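# Place bottles on ledges matching their cap colours

## Task

Put every bottle upright on the wall ledge whose label strip has the same colour as that bottle's cap, with the bottle's entire base resting on that ledge.

## Robot and tools

ROBOT. Two seven-joint arms, left_arm and right_arm, each ending in a two-finger parallel gripper. left_arm sits on the +y side; arm names do not match image sides. Two fixed cameras, cam_high and cam_low, give 896x504 images; calibration (K, distortion, T_world_to_cam) was supplied and may be off by a couple of degrees and a few millimetres.

FRAME. All positions and orientations use one scene frame: metres, origin on the z = 0 plane beneath the midpoint of the two arm bases (the bases are 0.70 m above it), +x forward (the direction both arms face), +z up. Reported hand positions and orientations can be wrong by a few centimetres, more at long reach.

GRIPPER. The fingers extend along the gripper's own +z axis and close along its y axis. end_effector_position is the point midway between the pads when closed, just under 1 cm behind the fingertips. Closing pushes the tips about 17 mm further along +z, mostly while the pads are more than 70 mm apart. A large wrist rotation can swing the elbow.

THE ROW. Every motion command is a row of 16 numbers: left_arm x, y, z, qw, qx, qy, qz, opening, then right_arm in the same order. Both arms are always included. x, y, z is an absolute target for that gripper's end_effector_position in metres; qw..qz is an absolute target orientation (w first) in the scene frame. opening runs from -1 (closed) to +1 (fully open, 0.145 m), also absolute. Closing fully takes at least about 0.5 s. To hold an orientation, repeat the same quaternion in every row rather than copying the drifted reported one. To keep an arm still, resend its pose from the result taken just before it stopped, with the desired opening; a 0 opening is a real command.

execute_actions(actions, cameras). actions is a list of actions; each action is a table of up to 15 rows, one row per 1/30 s step; a shorter table repeats its final row until 15 steps (0.5 s) pass. Each target must lie within 0.6 m of that gripper's current position along each of the gripper's own axes, otherwise the action is rejected for both arms; the whole call is rejected if anything is malformed or the first action fails that check against the latest reported state. An empty list just returns the state and images. cameras: list of names, omitted/null/["all"] for all, [] for none; an unknown name invalidates the call. Per step the controller limits the commanded orientation to 32 degrees from the measured one and favours position when both cannot be met, so one action may fall short; the result's Hand target shows where the arm is actually heading; send the remainder next.

move(target, speed, blend, opening_speed, blocking, cameras). target: one 16-number row or a list of up to 15 rows (absolute, no 0.6 m check). Grippers travel in straight lines, all finishing together, capped at 10 s. speed: m/s, 0.002 to 1.1, default 0.25 (rotation up to twice that in rad/s), one value or one per target. blend: corner rounding in metres per target, default 0. opening_speed: rate of the opening command per second on the -1..+1 scale, at least 0.2. Openings of the first target start immediately; those of later targets are applied only after arrival and rest. blocking=false returns after about 0.5 s while the move continues; a new move takes over smoothly. Paths ignore obstacles and the other arm; grippers lag and can overshoot speed, especially with a stretched arm. Faster moves and targets deeper past contact hit or press harder. The result adds a move: line: ending (done, off_target, moving, held, fault) and limits (paced = pose clipped, held = steps withheld). An arm not named is done, within 3 mm and 2 degrees; neither done nor off_target tells you about contact.

wait(seconds 0..10, cameras): let time pass holding commands; a running move continues. stop(cameras): brake a running move; needs room. zoom_image(camera cam_high or cam_low, region [x0, y0, x1, y1] in pixels from the top-left, max 504x504): enlarged view of the newest image. read_manual(section "licences"): licence text only. finished_scene(scene): ends the current scene for good; the goal must hold with the robot removed.

RESULTS. Each result lists per arm end_effector_position, end_effector_quat_wxyz, Hand target, Tool commands, grip_measured (same scale as opening), Joint positions (last entry = finger opening in metres), Joint torques (same order minus gripper, offset and noisy; entries 3 and 4 flip sign beyond ±28 N m), Joint velocities (may say within noise or be omitted), motor temperatures, and for execute_actions some per-step positions. The simulation keeps running while replies are composed.

GRIPPING. To hold, keep commanding an opening well below grip_measured; lower squeezes harder, up to roughly 10 N per pad for objects up to about 11 cm wide. Fast closes press harder.

AVOID. Knocking objects off the work area, dropping or releasing moving bottles, hard impacts or presses, and arm-to-arm contact: the clearance check does not stop grippers, housings or wrist cameras meeting, and closing on the other arm's fingers counts as a press. Holding loads, stretched poses or pushing at unreachable targets heats motors: MOTOR HOT at 85 °C, and at 100 °C an OVER-TEMPERATURE FAULT stops the arm for 30-60 s or more. Loose objects may occasionally get nudged by outside pushes.

Each tool is called after "Emit:" by a JSON object that holds its "method" and its "body", one argument or row to a line.

## Session

Emit:
{"method": "execute_actions", "body": {
  "actions": []
}}

Emit:
{"method": "zoom_image", "body": {
  "camera": "cam_high",
  "region": [420, 190, 700, 420]
}}

Emit:
{"method": "zoom_image", "body": {
  "camera": "cam_low",
  "region": [320, 110, 640, 390]
}}

Scene clock: 0.00 s.
left_arm: end_effector_position=(+0.2239, +0.1828, +0.6144) grip_measured=+1.00 end_effector_quat_wxyz=(-0.319, +0.395, -0.515, +0.691) | right_arm: end_effector_position=(+0.4009, -0.1655, +0.3728) grip_measured=+1.00 end_effector_quat_wxyz=(+0.260, +0.265, +0.837, +0.401)
Joint positions: left_arm=[-1.106 0.942 0.535 2.339 -0.48 -0.199 -0.367 0.145] | right_arm=[0.583 0.619 -0.841 0.925 -1.182 -0.496 -0.047 0.145]
Joint velocities: within noise
Joint torques (N m): no reading
Motor temperatures (°C): left_arm=[20 21 22 20 21 23 21] | right_arm=[20 22 21 19 20 19 21]
Hand target: left_arm +0.2239, +0.1828, +0.6144; -0.319, +0.395, -0.515, +0.691 | right_arm +0.4009, -0.1655, +0.3728; +0.260, +0.265, +0.837, +0.401
Tool commands: left_gripper/opening=+1.0 right_gripper/opening=+1.0

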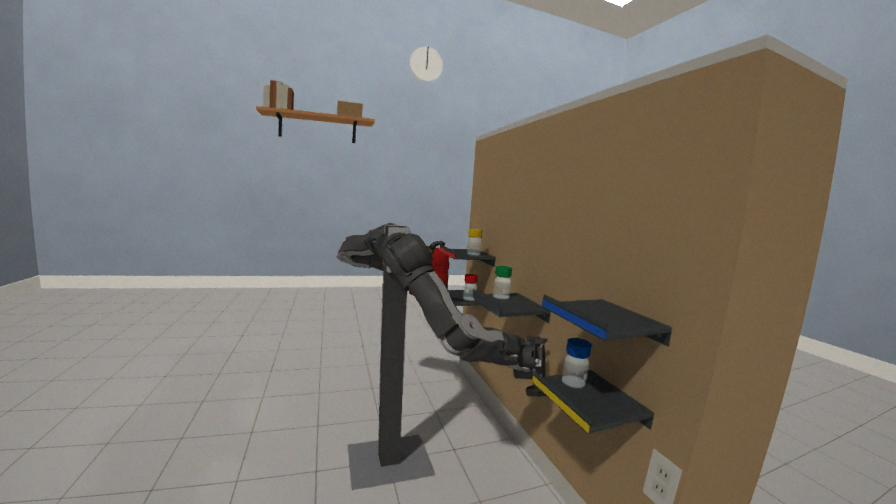

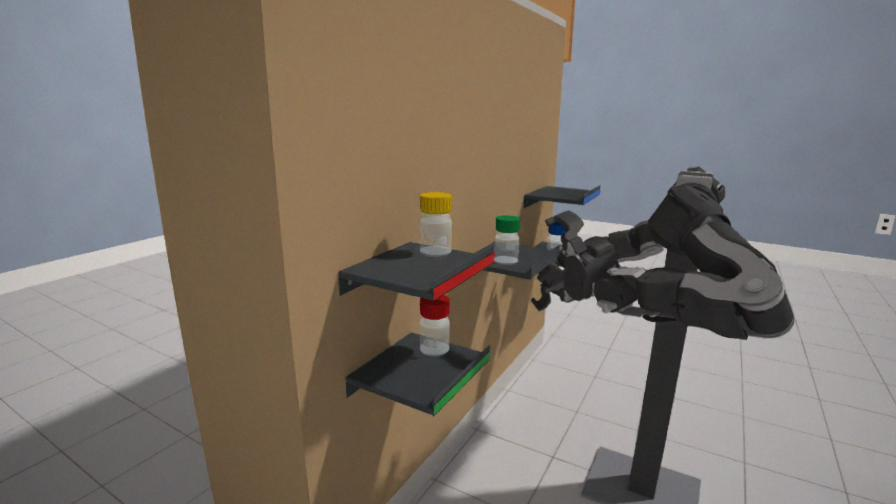

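Scaled by 1.800 from the camera's 896x504 image, which has a finer 1280x720 frame.

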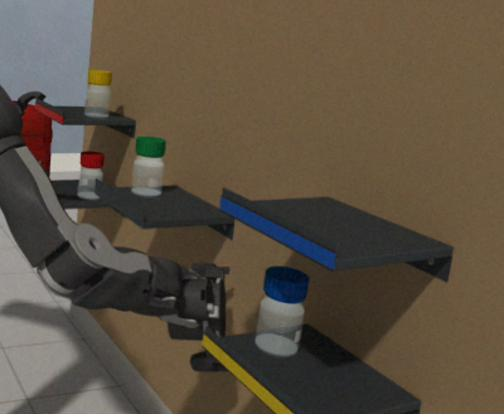

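Scaled by 1.575 from the camera's 896x504 image, which has a finer 1280x720 frame.

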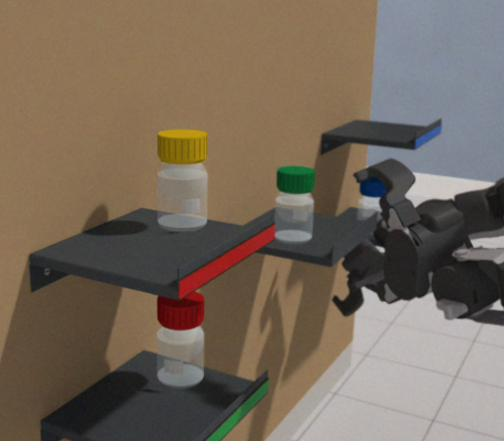

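Emit:
{"method": "move", "body": {
  "target": [
    [0.23,0.24,0.62,-0.0923,0.701,0.0923,0.701,1,0.23,-0.19,0.4,0.26,0.265,0.837,0.401,1],
    [0.275,0.3145,0.69,-0.0923,0.701,0.0923,0.701,1,0.23,-0.30,0.50,0.0923,0.701,-0.0923,0.701,1]
  ],
  "speed": 0.2
}}

Emit:
{"method": "zoom_image", "body": {
  "camera": "cam_low",
  "region": [320, 150, 620, 330]
}}

Emit:
{"method": "zoom_image", "body": {
  "camera": "cam_high",
  "region": [400, 220, 640, 420]
}}

Scene clock: 54.60 s.
left_arm: end_effector_position=(+0.2746, +0.3147, +0.6899) grip_measured=+1.00 end_effector_quat_wxyz=(-0.093, +0.700, +0.094, +0.702) | right_arm: end_effector_position=(+0.2297, -0.3002, +0.4996) grip_measured=+1.00 end_effector_quat_wxyz=(+0.094, +0.702, -0.091, +0.700)
Joint positions: left_arm=[-0.617 1.008 0.86 2.358 1.345 0.421 -0.617 0.145] | right_arm=[-0.679 1.314 -0.409 2.009 0.674 -0.782 -1.055 0.145]
Joint torques (N m): left_arm=[1.89 5.1 2.65 1.07 -0.08 -0.45 0.23] | right_arm=[0.86 4.05 3.03 2.3 -0.2 -0.26 0.17]
Hand target: left_arm +0.2750, +0.3146, +0.6900; -0.092, +0.701, +0.092, +0.701 | right_arm +0.2300, -0.3000, +0.5000; +0.092, +0.701, -0.092, +0.701
Off the commanded pose: left_arm 0.000 m, 0 deg | right_arm 0.001 m, 0 deg.
joint sent to its limit (right arm) — joint 6 (wrist pitch), lower limit. The joint targets still meet the commanded pose.
move: done

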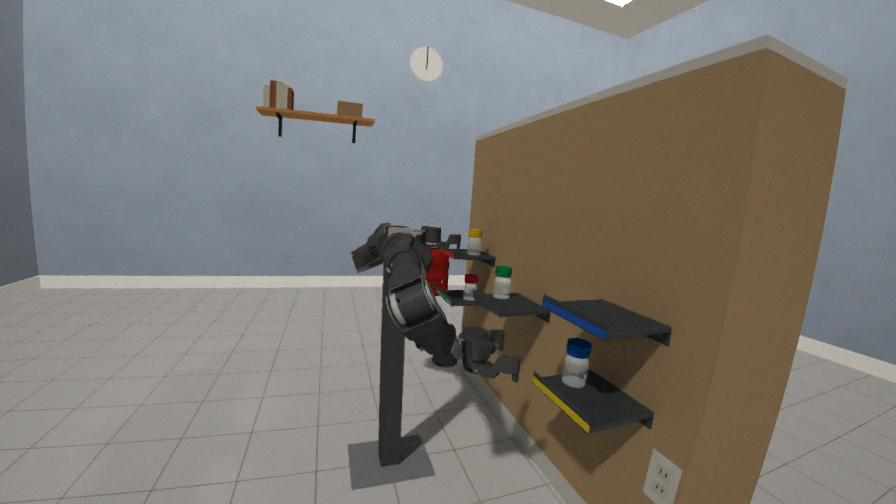

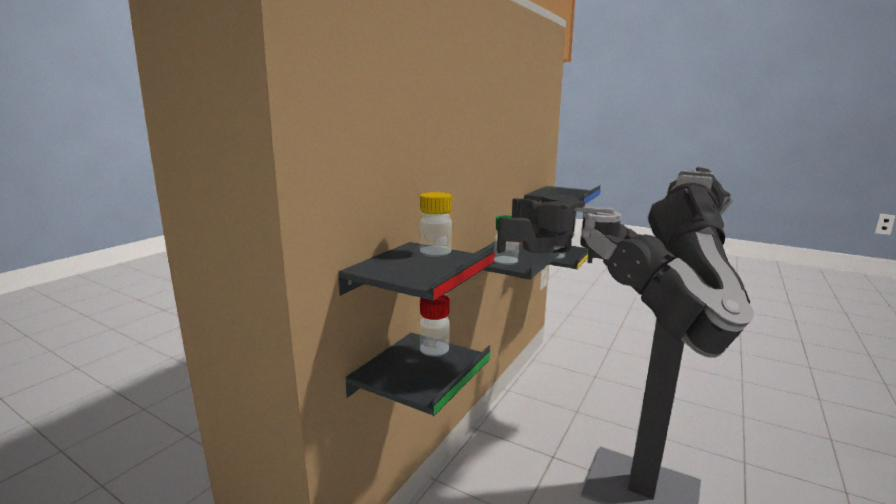

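Scaled by 1.680 from the camera's 896x504 image, which has a finer 1280x720 frame.

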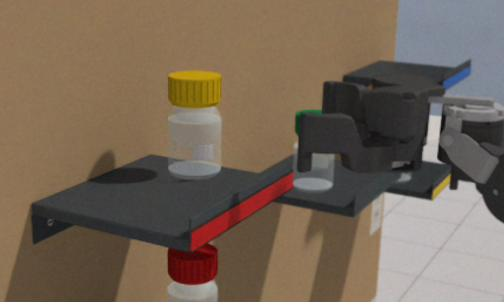

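Scaled by 2.100 from the camera's 896x504 image, which has a finer 1280x720 frame.

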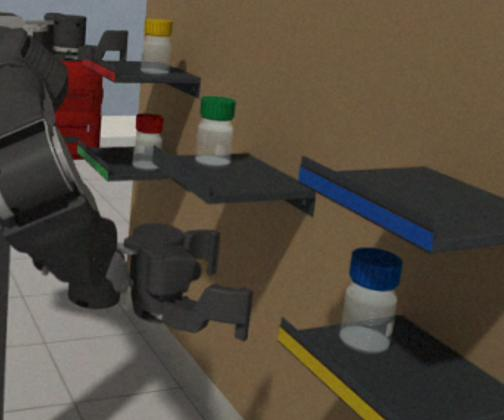

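Emit:
{"method": "move", "body": {
  "target": [
    [0.29,0.318,0.69,-0.0923,0.701,0.0923,0.701,1,0.255,-0.3255,0.494,0.0923,0.701,-0.0923,0.701,1],
    [0.384,0.3435,0.687,-0.0923,0.701,0.0923,0.701,1,0.315,-0.3415,0.494,0.0923,0.701,-0.0923,0.701,1]
  ],
  "speed": 0.09
}}

Emit:
{"method": "zoom_image", "body": {
  "camera": "cam_low",
  "region": [380, 150, 620, 330]
}}

Emit:
{"method": "zoom_image", "body": {
  "camera": "cam_high",
  "region": [400, 220, 640, 420]
}}

Scene clock: 79.13 s.
left_arm: end_effector_position=(+0.3846, +0.3416, +0.6885) grip_measured=+1.00 end_effector_quat_wxyz=(-0.090, +0.699, +0.089, +0.704) | right_arm: end_effector_position=(+0.3157, -0.3426, +0.4973) grip_measured=+1.00 end_effector_quat_wxyz=(+0.094, +0.697, -0.093, +0.705)
Joint positions: left_arm=[-1.256 1.683 1.187 1.805 1.584 -0.082 -0.593 0.145] | right_arm=[-0.175 1.169 -0.482 1.658 1.024 -0.578 -0.584 0.145]
Joint torques (N m): left_arm=[4.76 1.78 3.99 0.17 -0.09 -0.45 -0.04] | right_arm=[2.49 5.53 2.52 1.72 -0.09 -0.24 0.16]
Hand target: left_arm +0.3840, +0.3434, +0.6871; -0.092, +0.701, +0.092, +0.701 | right_arm +0.3150, -0.3415, +0.4941; +0.092, +0.701, -0.092, +0.701
Off the commanded pose: left_arm 0.002 m, 1 deg | right_arm 0.004 m, 1 deg.
joint sent to its limit (left arm) — joint 5 (forearm roll), upper limit. The joint targets still meet the commanded pose.
move: off_target (right_arm)

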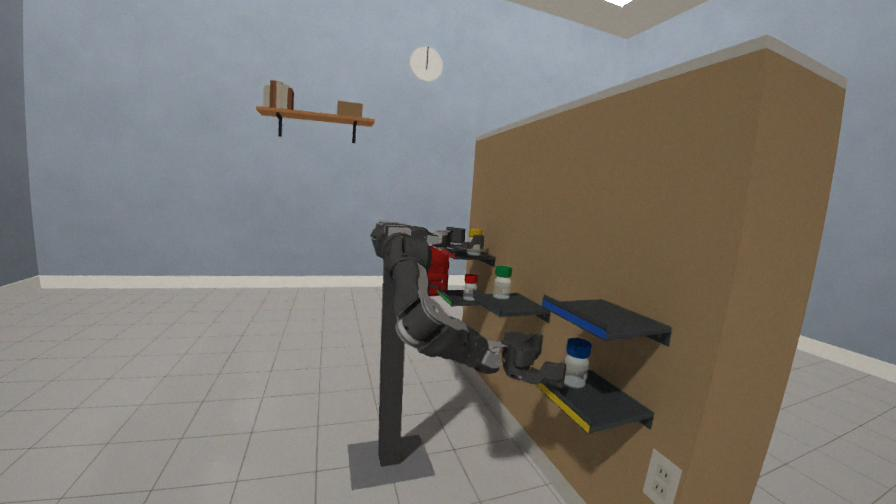

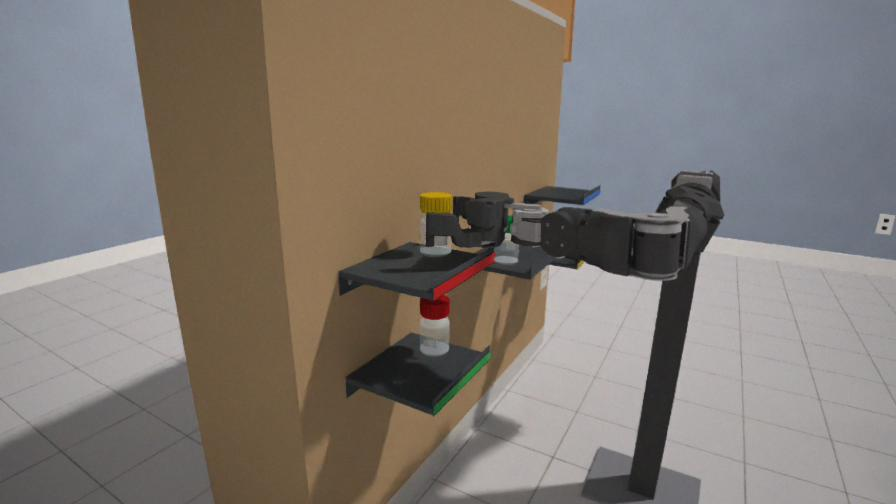

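Scaled by 2.100 from the camera's 896x504 image, which has a finer 1280x720 frame.

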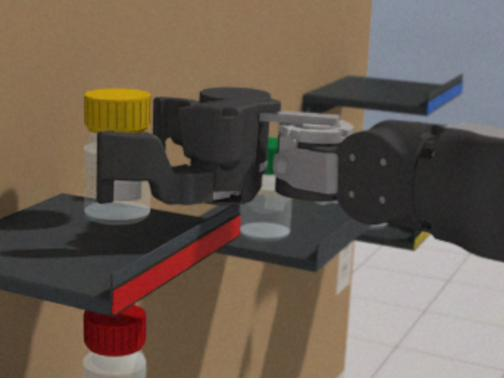

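Scaled by 2.100 from the camera's 896x504 image, which has a finer 1280x720 frame.

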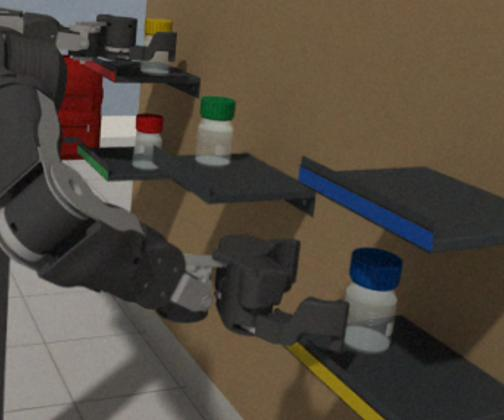

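Emit:
{"method": "move", "body": {
  "target": [
    [0.392,0.3455,0.687,-0.0923,0.701,0.0923,0.701,1,0.372,-0.357,0.492,0.0923,0.701,-0.0923,0.701,1]
  ],
  "speed": 0.06
}}

Emit:
{"method": "zoom_image", "body": {
  "camera": "cam_low",
  "region": [380, 150, 620, 330]
}}

Emit:
{"method": "zoom_image", "body": {
  "camera": "cam_high",
  "region": [400, 220, 640, 420]
}}

Scene clock: 94.53 s.
left_arm: end_effector_position=(+0.3915, +0.3464, +0.6883) grip_measured=+1.00 end_effector_quat_wxyz=(-0.094, +0.699, +0.094, +0.703) | right_arm: end_effector_position=(+0.3722, -0.3590, +0.4953) grip_measured=+1.00 end_effector_quat_wxyz=(+0.094, +0.697, -0.095, +0.704)
Joint positions: left_arm=[-1.355 1.709 1.289 1.759 1.584 -0.078 -0.589 0.145] | right_arm=[0.153 1.003 -0.543 1.375 1.041 -0.42 -0.388 0.145]
Joint torques (N m): left_arm=[4.92 1.99 4.04 0.01 -0.09 -0.45 0.22] | right_arm=[3.81 5.63 2.56 1.91 -0.13 -0.26 0.18]
Hand target: left_arm +0.3920, +0.3454, +0.6870; -0.092, +0.701, +0.092, +0.701 | right_arm +0.3719, -0.3570, +0.4920; +0.092, +0.701, -0.092, +0.701
Off the commanded pose: left_arm 0.002 m, 0 deg | right_arm 0.004 m, 1 deg.
joint sent to its limit (left arm) — joint 5 (forearm roll), upper limit. The joint targets still meet the commanded pose.
move: off_target (right_arm)

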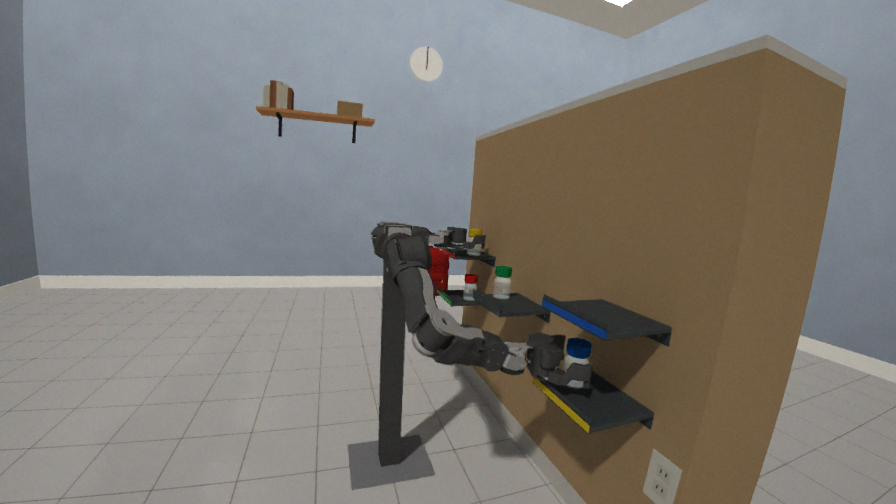

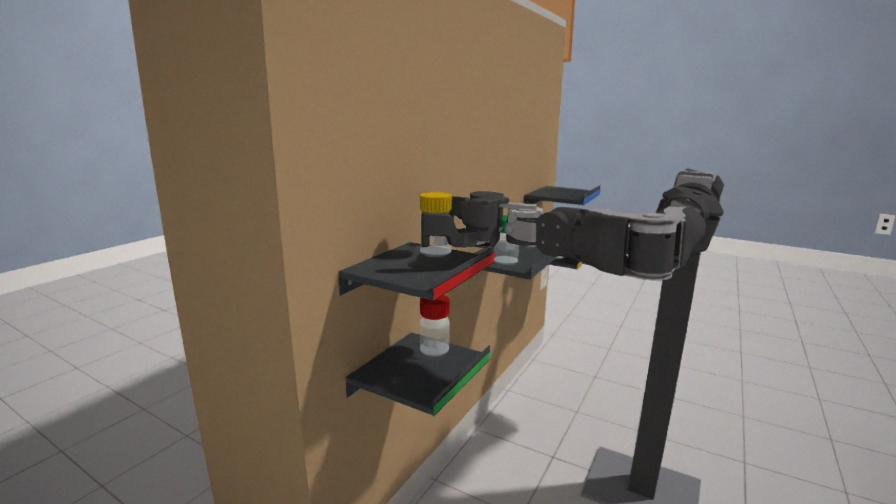

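Scaled by 2.100 from the camera's 896x504 image, which has a finer 1280x720 frame.

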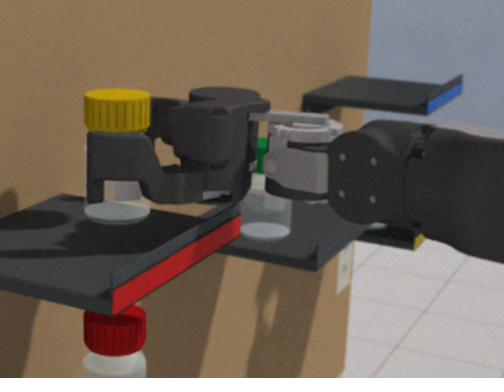

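Scaled by 2.100 from the camera's 896x504 image, which has a finer 1280x720 frame.

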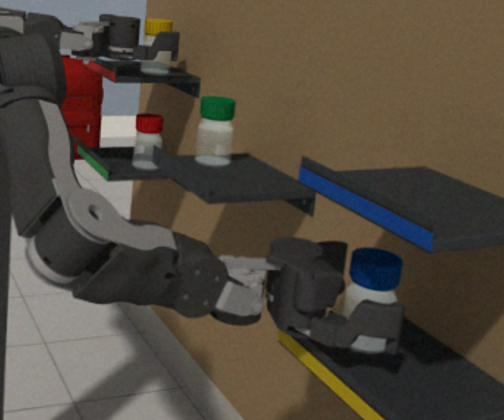

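Emit:
{"method": "move", "body": {
  "target": [
    [0.392,0.3455,0.687,-0.0923,0.701,0.0923,0.701,-0.55,0.372,-0.357,0.492,0.0923,0.701,-0.0923,0.701,-0.55]
  ],
  "opening_speed": 1.2
}}

Emit:
{"method": "zoom_image", "body": {
  "camera": "cam_low",
  "region": [380, 150, 620, 330]
}}

Emit:
{"method": "zoom_image", "body": {
  "camera": "cam_high",
  "region": [400, 220, 640, 420]
}}

Scene clock: 105.33 s.
left_arm: end_effector_position=(+0.3920, +0.3453, +0.6884) grip_measured=-0.25 end_effector_quat_wxyz=(-0.092, +0.699, +0.092, +0.703) | right_arm: end_effector_position=(+0.3724, -0.3581, +0.4949) grip_measured=-0.24 end_effector_quat_wxyz=(+0.093, +0.698, -0.094, +0.704)
Joint positions: left_arm=[-1.356 1.71 1.289 1.759 1.584 -0.077 -0.584 0.057] | right_arm=[0.153 1.002 -0.543 1.375 1.039 -0.418 -0.385 0.057]
Joint torques (N m): left_arm=[4.97 1.62 4.03 0.05 -0.1 -0.49 0.1] | right_arm=[3.63 5.74 2.91 1.96 -0.09 -0.32 0.08]
Hand target: left_arm +0.3920, +0.3456, +0.6870; -0.092, +0.701, +0.092, +0.701 | right_arm +0.3720, -0.3570, +0.4920; +0.092, +0.701, -0.092, +0.701
Off the commanded pose: left_arm 0.001 m, 0 deg | right_arm 0.003 m, 1 deg.
joint sent to its limit (left arm) — joint 5 (forearm roll), upper limit. The joint targets still meet the commanded pose.
move: done

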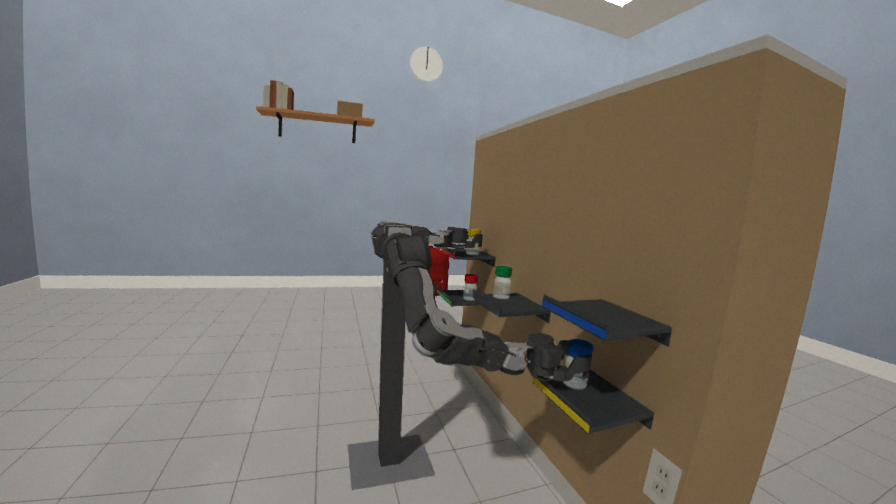

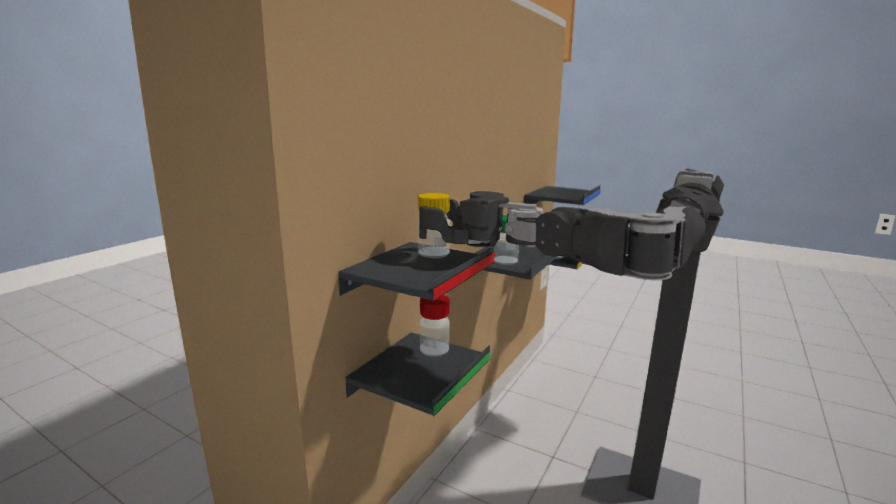

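Scaled by 2.100 from the camera's 896x504 image, which has a finer 1280x720 frame.

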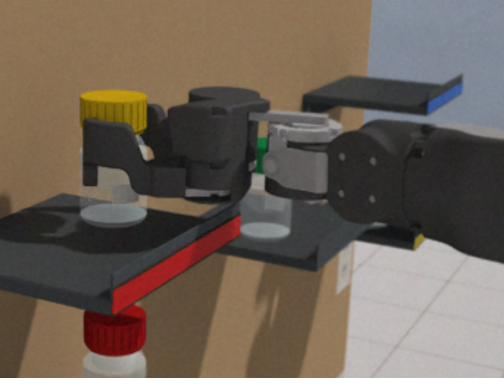

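Scaled by 2.100 from the camera's 896x504 image, which has a finer 1280x720 frame.

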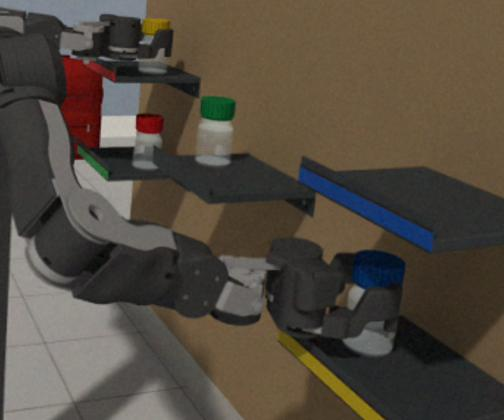

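Emit:
{"method": "move", "body": {
  "target": [
    [0.392,0.3455,0.727,-0.0923,0.701,0.0923,0.701,-0.55,0.372,-0.357,0.52,0.0923,0.701,-0.0923,0.701,-0.55],
    [0.295,0.319,0.735,-0.0923,0.701,0.0923,0.701,-0.55,0.238,-0.322,0.522,0.0923,0.701,-0.0923,0.701,-0.55],
    [0.30,0.2,0.735,-0.0923,0.701,0.0923,0.701,-0.55,0.238,-0.318,0.62,0.0923,0.701,-0.0923,0.701,-0.55],
    [0.31,0.06,0.70,0,0.7071,0,0.7071,-0.55,0.243,-0.318,0.733,0.0923,0.701,-0.0923,0.701,-0.55]
  ],
  "speed": 0.13,
  "blend": [0,0,0.03,0]
}}

Scene clock: 137.50 s.
left_arm: end_effector_position=(+0.3100, +0.0591, +0.6985) grip_measured=-0.25 end_effector_quat_wxyz=(+0.004, +0.708, -0.002, +0.706) | right_arm: end_effector_position=(+0.2430, -0.3176, +0.7338) grip_measured=-0.24 end_effector_quat_wxyz=(+0.093, +0.698, -0.089, +0.704)
Joint positions: left_arm=[0.781 0.276 -0.836 2.323 1.175 0.782 -1.579 0.057] | right_arm=[-0.45 0.935 1.127 2.423 1.559 0.785 -0.616 0.057]
Joint torques (N m): left_arm=[7.13 -0.57 1.44 1.87 -0.48 -0.02 0.04] | right_arm=[1.38 4.71 1.65 0.43 -0.11 -0.32 -0.13]
Hand target: left_arm +0.3101, +0.0600, +0.7000; +0.002, +0.705, -0.001, +0.709 | right_arm +0.2430, -0.3181, +0.7328; +0.093, +0.699, -0.091, +0.703
Off the commanded pose: left_arm 0.002 m, 1 deg | right_arm 0.001 m, 1 deg.
joint sent to its limit (left arm) — joint 6 (wrist pitch), upper limit; joint 7 (wrist yaw), lower limit. The joint targets still meet the commanded pose.
joint sent to its limit (right arm) — joint 5 (forearm roll), upper limit; joint 6 (wrist pitch), upper limit. The joint targets still meet the commanded pose.
move: done

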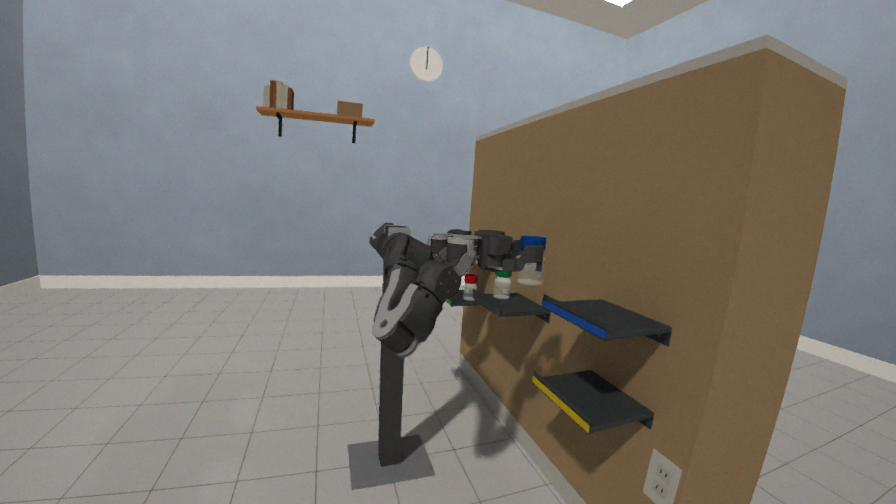

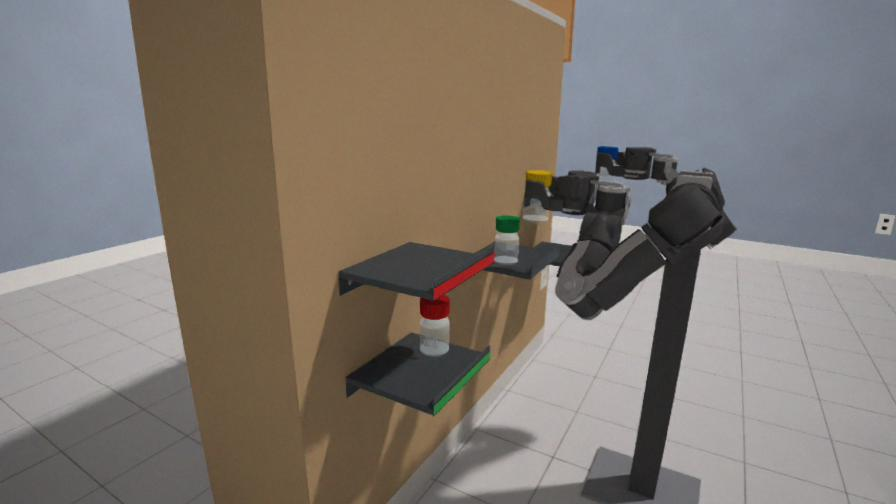

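Excellent. Continue over both ledges.

Emit:
{"method": "move", "body": {
  "target": [
    [0.315,-0.05,0.66,0,0.7071,0,0.7071,-0.55,0.30,-0.345,0.733,0.0923,0.701,-0.0923,0.701,-0.55],
    [0.365,-0.06,0.63,0,0.7071,0,0.7071,-0.55,0.368,-0.383,0.728,0.0923,0.701,-0.0923,0.701,-0.55],
    [0.365,-0.06,0.598,0,0.7071,0,0.7071,-0.55,0.368,-0.383,0.70,0.0923,0.701,-0.0923,0.701,-0.55]
  ],
  "speed": [0.13,0.1,0.05],
  "blend": [0.02,0,0]
}}

Emit:
{"method": "zoom_image", "body": {
  "camera": "cam_low",
  "region": [460, 150, 640, 290]
}}

Emit:
{"method": "zoom_image", "body": {
  "camera": "cam_high",
  "region": [450, 220, 690, 380]
}}

Scene clock: 149.37 s.
left_arm: end_effector_position=(+0.3646, -0.0600, +0.5980) grip_measured=-0.25 end_effector_quat_wxyz=(+0.001, +0.709, +0.001, +0.705) | right_arm: end_effector_position=(+0.3681, -0.3828, +0.6985) grip_measured=-0.24 end_effector_quat_wxyz=(+0.091, +0.705, -0.092, +0.697)
Joint positions: left_arm=[0.812 -0.039 -1.252 1.564 0.786 0.25 -1.373 0.057] | right_arm=[-0.314 1.528 0.367 1.737 1.544 0.069 -0.411 0.057]
Joint torques (N m): left_arm=[7.95 -2.31 1.43 3.18 -0.58 -0.33 0.18] | right_arm=[3.57 7.05 4.53 0.66 -0.3 -0.75 -0.07]
Hand target: left_arm +0.3650, -0.0599, +0.5979; +0.000, +0.707, +0.000, +0.707 | right_arm +0.3680, -0.3831, +0.7000; +0.092, +0.701, -0.093, +0.701
Off the commanded pose: left_arm 0.000 m, 0 deg | right_arm 0.002 m, 1 deg.
move: done

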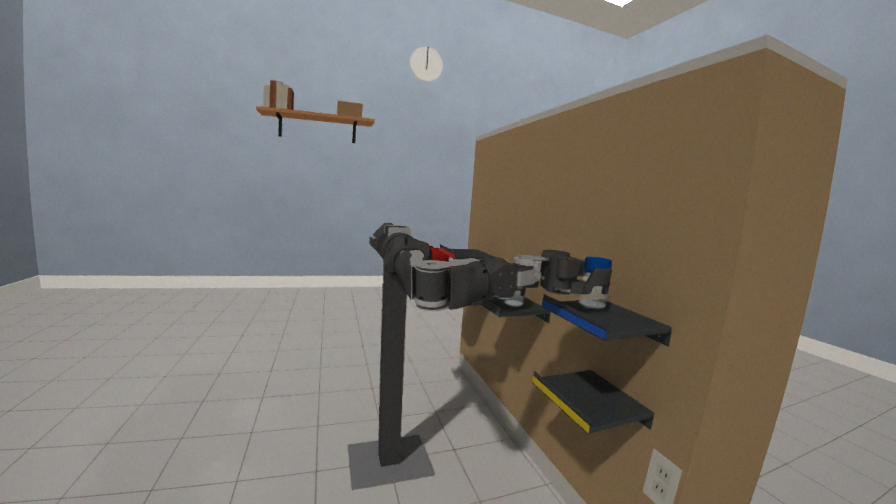

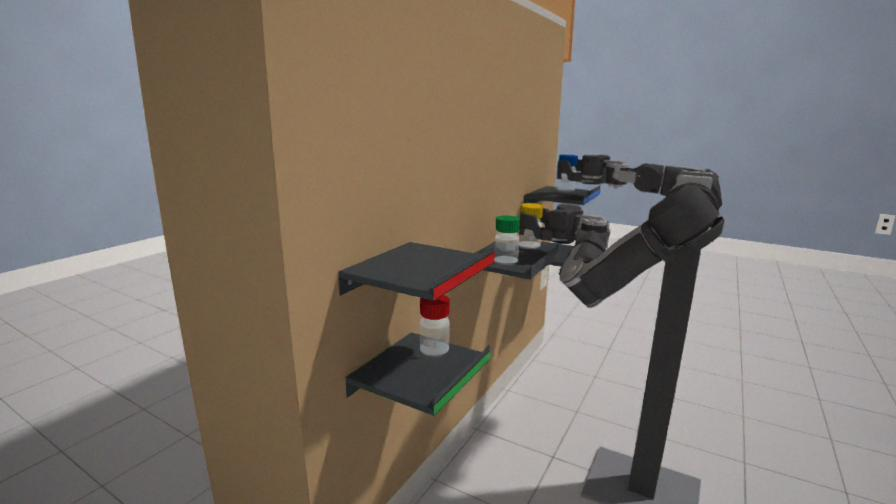

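Scaled by 2.800 from the camera's 896x504 image, which has a finer 1280x720 frame.

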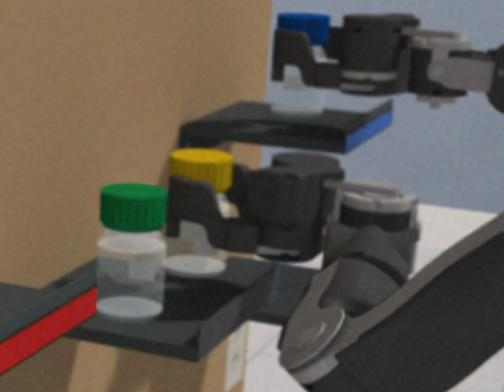

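Scaled by 2.100 from the camera's 896x504 image, which has a finer 1280x720 frame.

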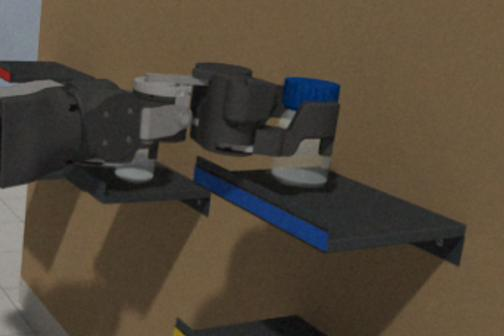

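Emit:
{"method": "move", "body": {
  "target": [0.365,-0.06,0.590,0,0.7071,0,0.7071,-0.55,0.368,-0.383,0.693,0.0923,0.701,-0.0923,0.701,-0.55],
  "speed": 0.02,
  "cameras": []
}}

Emit:
{"method": "move", "body": {
  "target": [0.365,-0.06,0.585,0,0.7071,0,0.7071,-0.55,0.368,-0.383,0.688,0.0923,0.701,-0.0923,0.701,-0.55],
  "speed": 0.02
}}

Emit:
{"method": "zoom_image", "body": {
  "camera": "cam_low",
  "region": [460, 150, 640, 290]
}}

Emit:
{"method": "zoom_image", "body": {
  "camera": "cam_high",
  "region": [530, 240, 650, 340]
}}

Scene clock: 160.83 s.
left_arm: end_effector_position=(+0.3646, -0.0605, +0.5911) grip_measured=-0.25 end_effector_quat_wxyz=(+0.001, +0.708, +0.001, +0.706) | right_arm: end_effector_position=(+0.3681, -0.3828, +0.6915) grip_measured=-0.24 end_effector_quat_wxyz=(+0.091, +0.705, -0.092, +0.697)
Joint positions: left_arm=[0.812 -0.032 -1.279 1.548 0.787 0.213 -1.373 0.057] | right_arm=[-0.347 1.528 0.367 1.737 1.539 0.036 -0.411 0.057]
Joint torques (N m): left_arm=[7.56 -2.18 1.47 3.03 -0.56 -0.32 0.17] | right_arm=[3.63 6.95 4.49 0.65 -0.3 -0.77 -0.08]
Hand target: left_arm +0.3650, -0.0601, +0.5900; +0.000, +0.707, +0.000, +0.707 | right_arm +0.3680, -0.3830, +0.6929; +0.092, +0.701, -0.092, +0.701
Off the commanded pose: left_arm 0.001 m, 0 deg | right_arm 0.002 m, 1 deg.
move: done
No camera images: "cameras" was empty.

Scene clock: 161.60 s.
left_arm: end_effector_position=(+0.3647, -0.0605, +0.5866) grip_measured=-0.25 end_effector_quat_wxyz=(+0.002, +0.708, +0.001, +0.706) | right_arm: end_effector_position=(+0.3680, -0.3828, +0.6874) grip_measured=-0.24 end_effector_quat_wxyz=(+0.090, +0.703, -0.093, +0.699)
Joint positions: left_arm=[0.812 -0.028 -1.295 1.536 0.787 0.19 -1.373 0.057] | right_arm=[-0.37 1.528 0.367 1.737 1.535 0.008 -0.411 0.057]
Joint torques (N m): left_arm=[7.37 -2.15 1.46 3 -0.54 -0.33 0.15] | right_arm=[3.34 7.4 4.3 0.58 -0.26 -0.66 -0.09]
Hand target: left_arm +0.3650, -0.0600, +0.5851; +0.000, +0.707, +0.000, +0.707 | right_arm +0.3680, -0.3830, +0.6880; +0.092, +0.701, -0.092, +0.701
Off the commanded pose: left_arm 0.002 m, 0 deg | right_arm 0.001 m, 0 deg.
move: done

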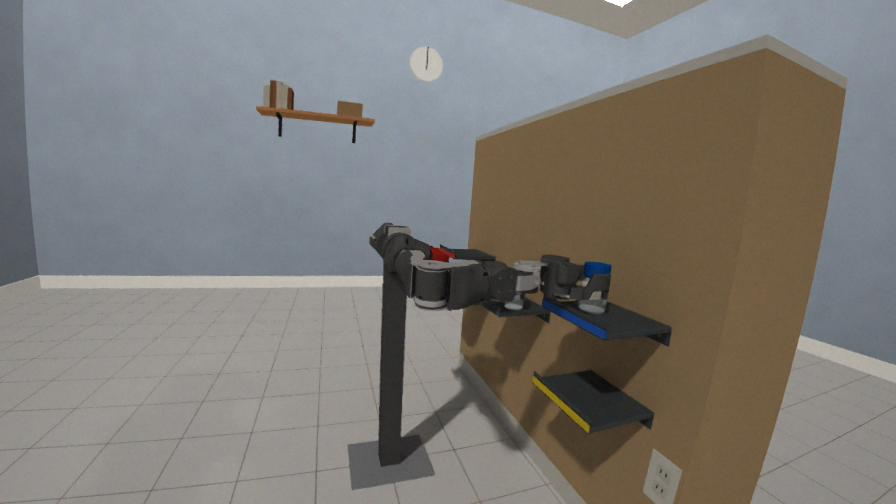

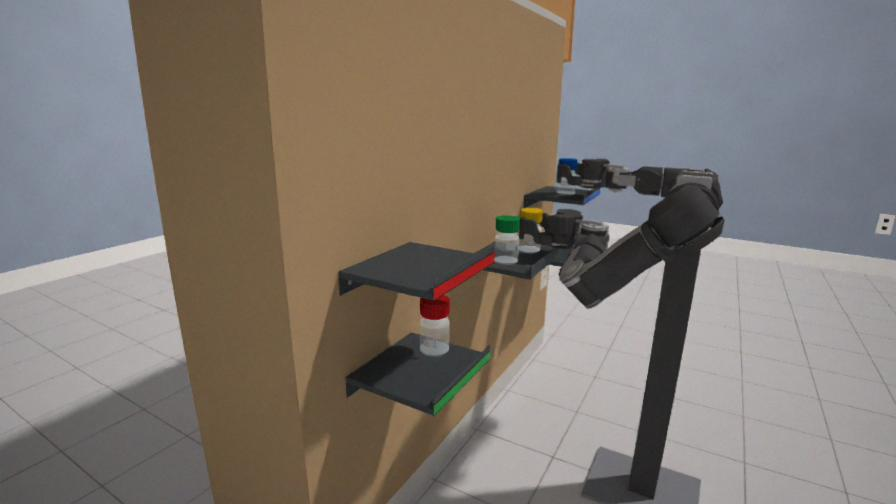

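Scaled by 2.800 from the camera's 896x504 image, which has a finer 1280x720 frame.

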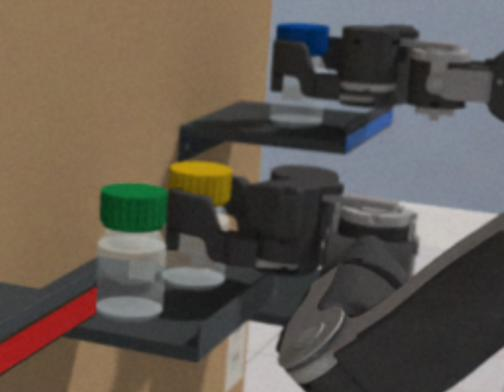

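Scaled by 4.200 from the camera's 896x504 image, which has a finer 1280x720 frame.

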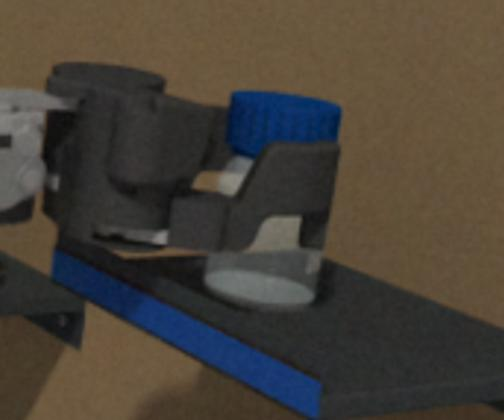

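Emit:
{"method": "move", "body": {
  "target": [0.365,-0.06,0.581,0,0.7071,0,0.7071,-0.55,0.368,-0.383,0.685,0.0923,0.701,-0.0923,0.701,-0.55],
  "speed": 0.02,
  "cameras": []
}}

Scene clock: 169.03 s.
left_arm: end_effector_position=(+0.3648, -0.0604, +0.5861) grip_measured=-0.25 end_effector_quat_wxyz=(+0.002, +0.704, +0.003, +0.711) | right_arm: end_effector_position=(+0.3680, -0.3826, +0.6871) grip_measured=-0.24 end_effector_quat_wxyz=(+0.091, +0.699, -0.092, +0.703)
Joint positions: left_arm=[0.811 -0.027 -1.302 1.529 0.775 0.175 -1.371 0.057] | right_arm=[-0.382 1.529 0.367 1.737 1.529 -0.014 -0.411 0.057]
Joint torques (N m): left_arm=[6.18 -1.89 1.35 2.61 -0.34 -0.3 0.23] | right_arm=[2.84 7.42 3.89 0.47 -0.09 -0.47 -0.08]
Hand target: left_arm +0.3649, -0.0600, +0.5810; +0.000, +0.707, +0.000, +0.707 | right_arm +0.3680, -0.3830, +0.6849; +0.092, +0.701, -0.092, +0.701
Off the commanded pose: left_arm 0.005 m, 1 deg | right_arm 0.002 m, 0 deg.
move: off_target (left_arm)
No camera images: "cameras" was empty.

Emit:
{"method": "move", "body": {
  "target": [
    [0.365,-0.06,0.585,0,0.7071,0,0.7071,-0.55,0.368,-0.383,0.6875,0.0923,0.701,-0.0923,0.701,-0.55],
    [0.365,-0.06,0.585,0,0.7071,0,0.7071,0.1,0.368,-0.383,0.6875,0.0923,0.701,-0.0923,0.701,0.2]
  ],
  "speed": 0.02,
  "opening_speed": 0.6
}}

Emit:
{"method": "zoom_image", "body": {
  "camera": "cam_low",
  "region": [460, 150, 640, 290]
}}

Emit:
{"method": "zoom_image", "body": {
  "camera": "cam_high",
  "region": [530, 240, 650, 340]
}}

Scene clock: 179.43 s.
left_arm: end_effector_position=(+0.3649, -0.0604, +0.5853) grip_measured=+0.10 end_effector_quat_wxyz=(+0.000, +0.706, +0.001, +0.708) | right_arm: end_effector_position=(+0.3680, -0.3826, +0.6869) grip_measured=+0.20 end_effector_quat_wxyz=(+0.092, +0.701, -0.091, +0.702)
Joint positions: left_arm=[0.811 -0.027 -1.3 1.53 0.781 0.183 -1.371 0.083] | right_arm=[-0.379 1.529 0.367 1.737 1.53 -0.008 -0.411 0.09]
Joint torques (N m): left_arm=[7.71 -2.25 2.24 4.23 -0.34 -0.12 0.11] | right_arm=[3.86 7.32 5.03 0.53 -0.08 -0.3 -0.1]
Hand target: left_arm +0.3650, -0.0600, +0.5850; +0.000, +0.707, +0.000, +0.707 | right_arm +0.3680, -0.3830, +0.6874; +0.092, +0.701, -0.092, +0.701
Off the commanded pose: left_arm 0.001 m, 0 deg | right_arm 0.001 m, 0 deg.
move: done

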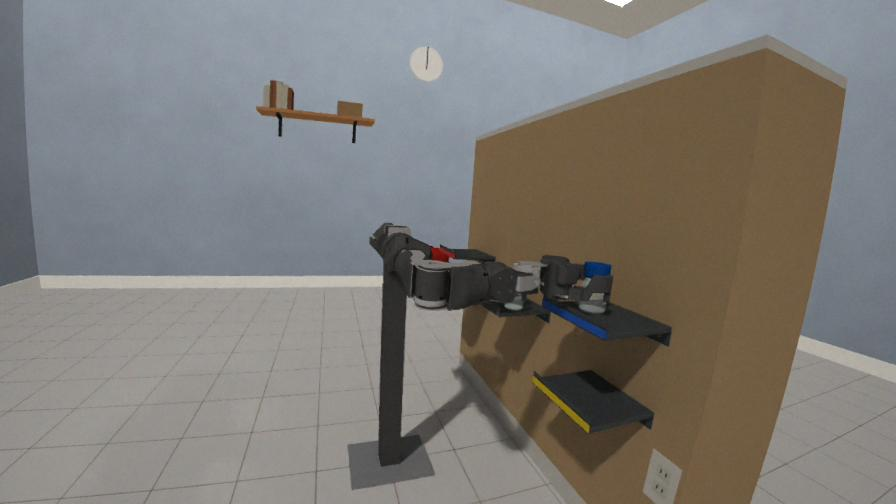

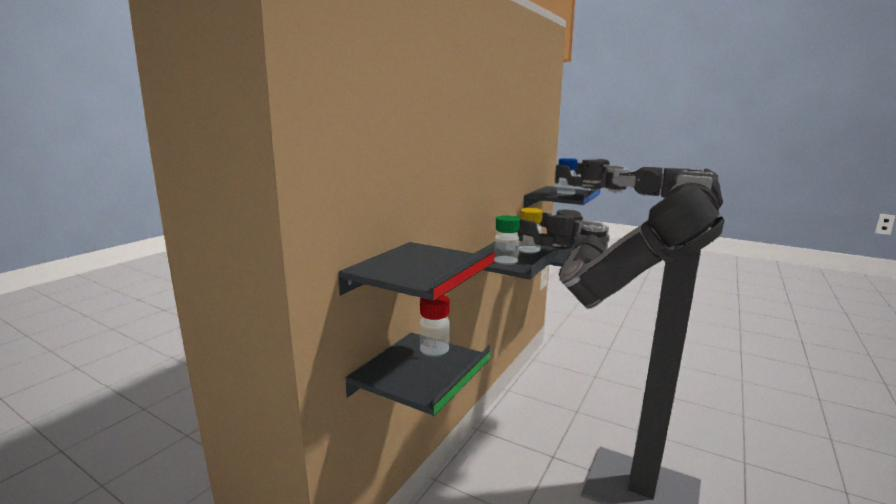

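Scaled by 2.800 from the camera's 896x504 image, which has a finer 1280x720 frame.

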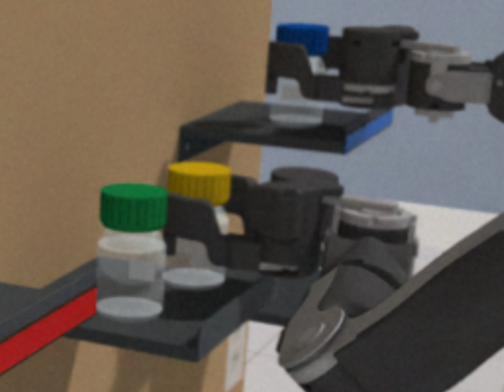

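Scaled by 4.200 from the camera's 896x504 image, which has a finer 1280x720 frame.

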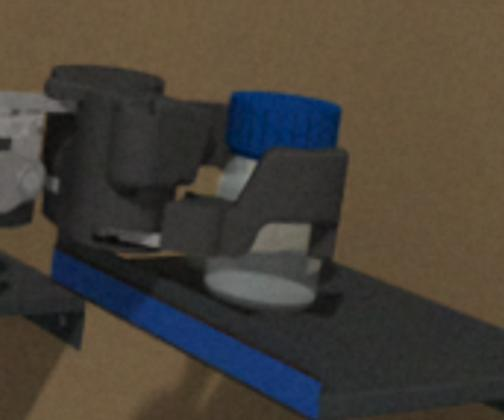

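Emit:
{"method": "move", "body": {
  "target": [
    [0.29,-0.06,0.589,0,0.7071,0,0.7071,0.1,0.27,-0.3565,0.692,0.0923,0.701,-0.0923,0.701,0.2],
    [0.29,0.0,0.66,0,0.7071,0,0.7071,0.1,0.265,-0.33,0.70,0.0923,0.701,-0.0923,0.701,0.2],
    [0.29,0.2,0.64,-0.0923,0.701,0.0923,0.701,0.1,0.275,-0.25,0.715,0.0923,0.701,-0.0923,0.701,0.2],
    [0.274,0.3185,0.497,-0.0923,0.701,0.0923,0.701,1,0.29,-0.2,0.72,0.0923,0.701,-0.0923,0.701,1]
  ],
  "speed": 0.15,
  "blend": [0,0.02,0.02,0]
}}

Emit:
{"method": "zoom_image", "body": {
  "camera": "cam_high",
  "region": [420, 220, 660, 360]
}}

Emit:
{"method": "zoom_image", "body": {
  "camera": "cam_low",
  "region": [340, 170, 640, 420]
}}

Scene clock: 201.40 s.
left_arm: end_effector_position=(+0.2743, +0.3196, +0.4981) grip_measured=+1.00 end_effector_quat_wxyz=(-0.095, +0.700, +0.091, +0.702) | right_arm: end_effector_position=(+0.2908, -0.2006, +0.7216) grip_measured=+1.00 end_effector_quat_wxyz=(-0.038, +0.717, +0.059, +0.694)
Joint positions: left_arm=[-0.424 1.247 -0.434 1.855 0.893 -0.674 -0.799 0.145] | right_arm=[0.179 1.013 0.313 2.441 1.559 0.782 -0.69 0.145]
Joint torques (N m): left_arm=[2.76 4.81 1.69 2.8 -0.11 -0.55 0.23] | right_arm=[2.94 3.73 1.22 0.51 -0.15 -0.21 -0.17]
Hand target: left_arm +0.2740, +0.3185, +0.4971; -0.092, +0.701, +0.092, +0.701 | right_arm +0.2911, -0.2005, +0.7201; -0.038, +0.719, +0.058, +0.691
Off the commanded pose: left_arm 0.002 m, 0 deg | right_arm 0.002 m, 23 deg.
joint read past its limit (right arm) — joint 4 (elbow), upper limit, where the elbow is as bent as it goes.
joint sent to its limit (right arm) — joint 4 (elbow), upper limit, where the elbow is as bent as it goes; joint 5 (forearm roll), upper limit; joint 6 (wrist pitch), upper limit. The joint targets are off in orientation, not in position.
move: off_target (right_arm); target 4's new opening was sent with right_arm's hand 0.002 m and 23 deg from that target

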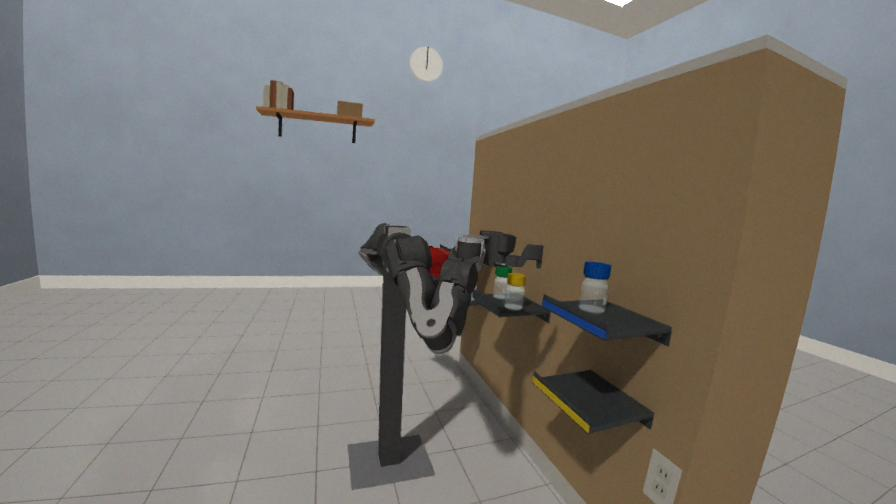

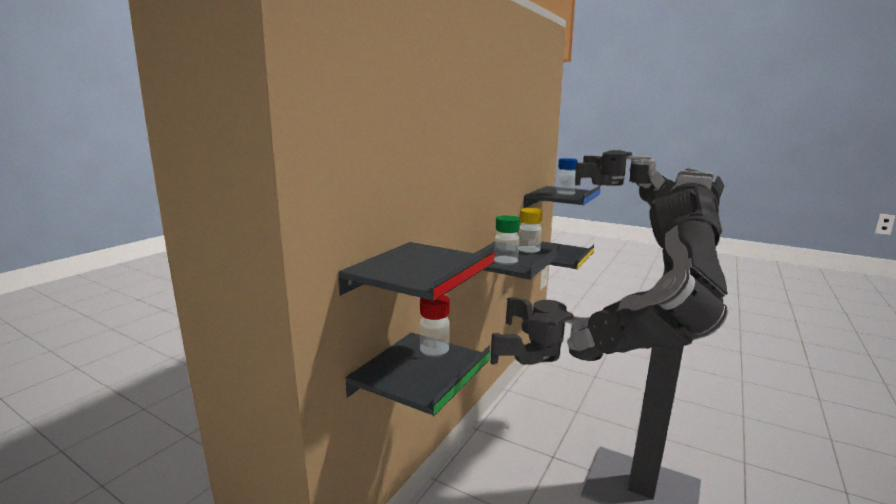

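Scaled by 2.100 from the camera's 896x504 image, which has a finer 1280x720 frame.

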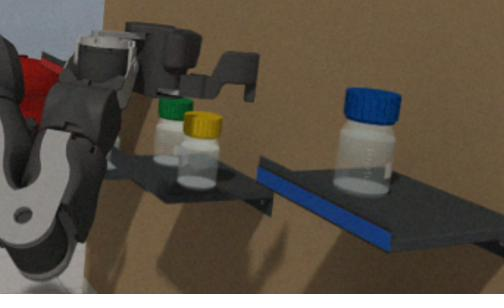

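Scaled by 1.680 from the camera's 896x504 image, which has a finer 1280x720 frame.

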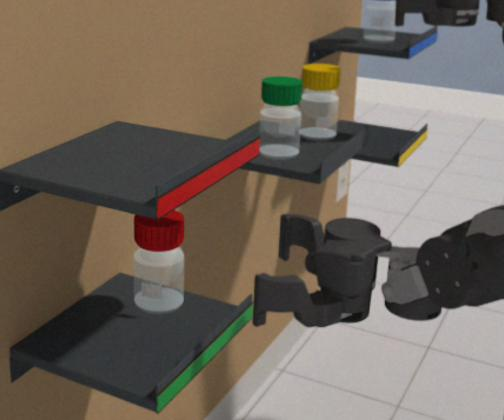

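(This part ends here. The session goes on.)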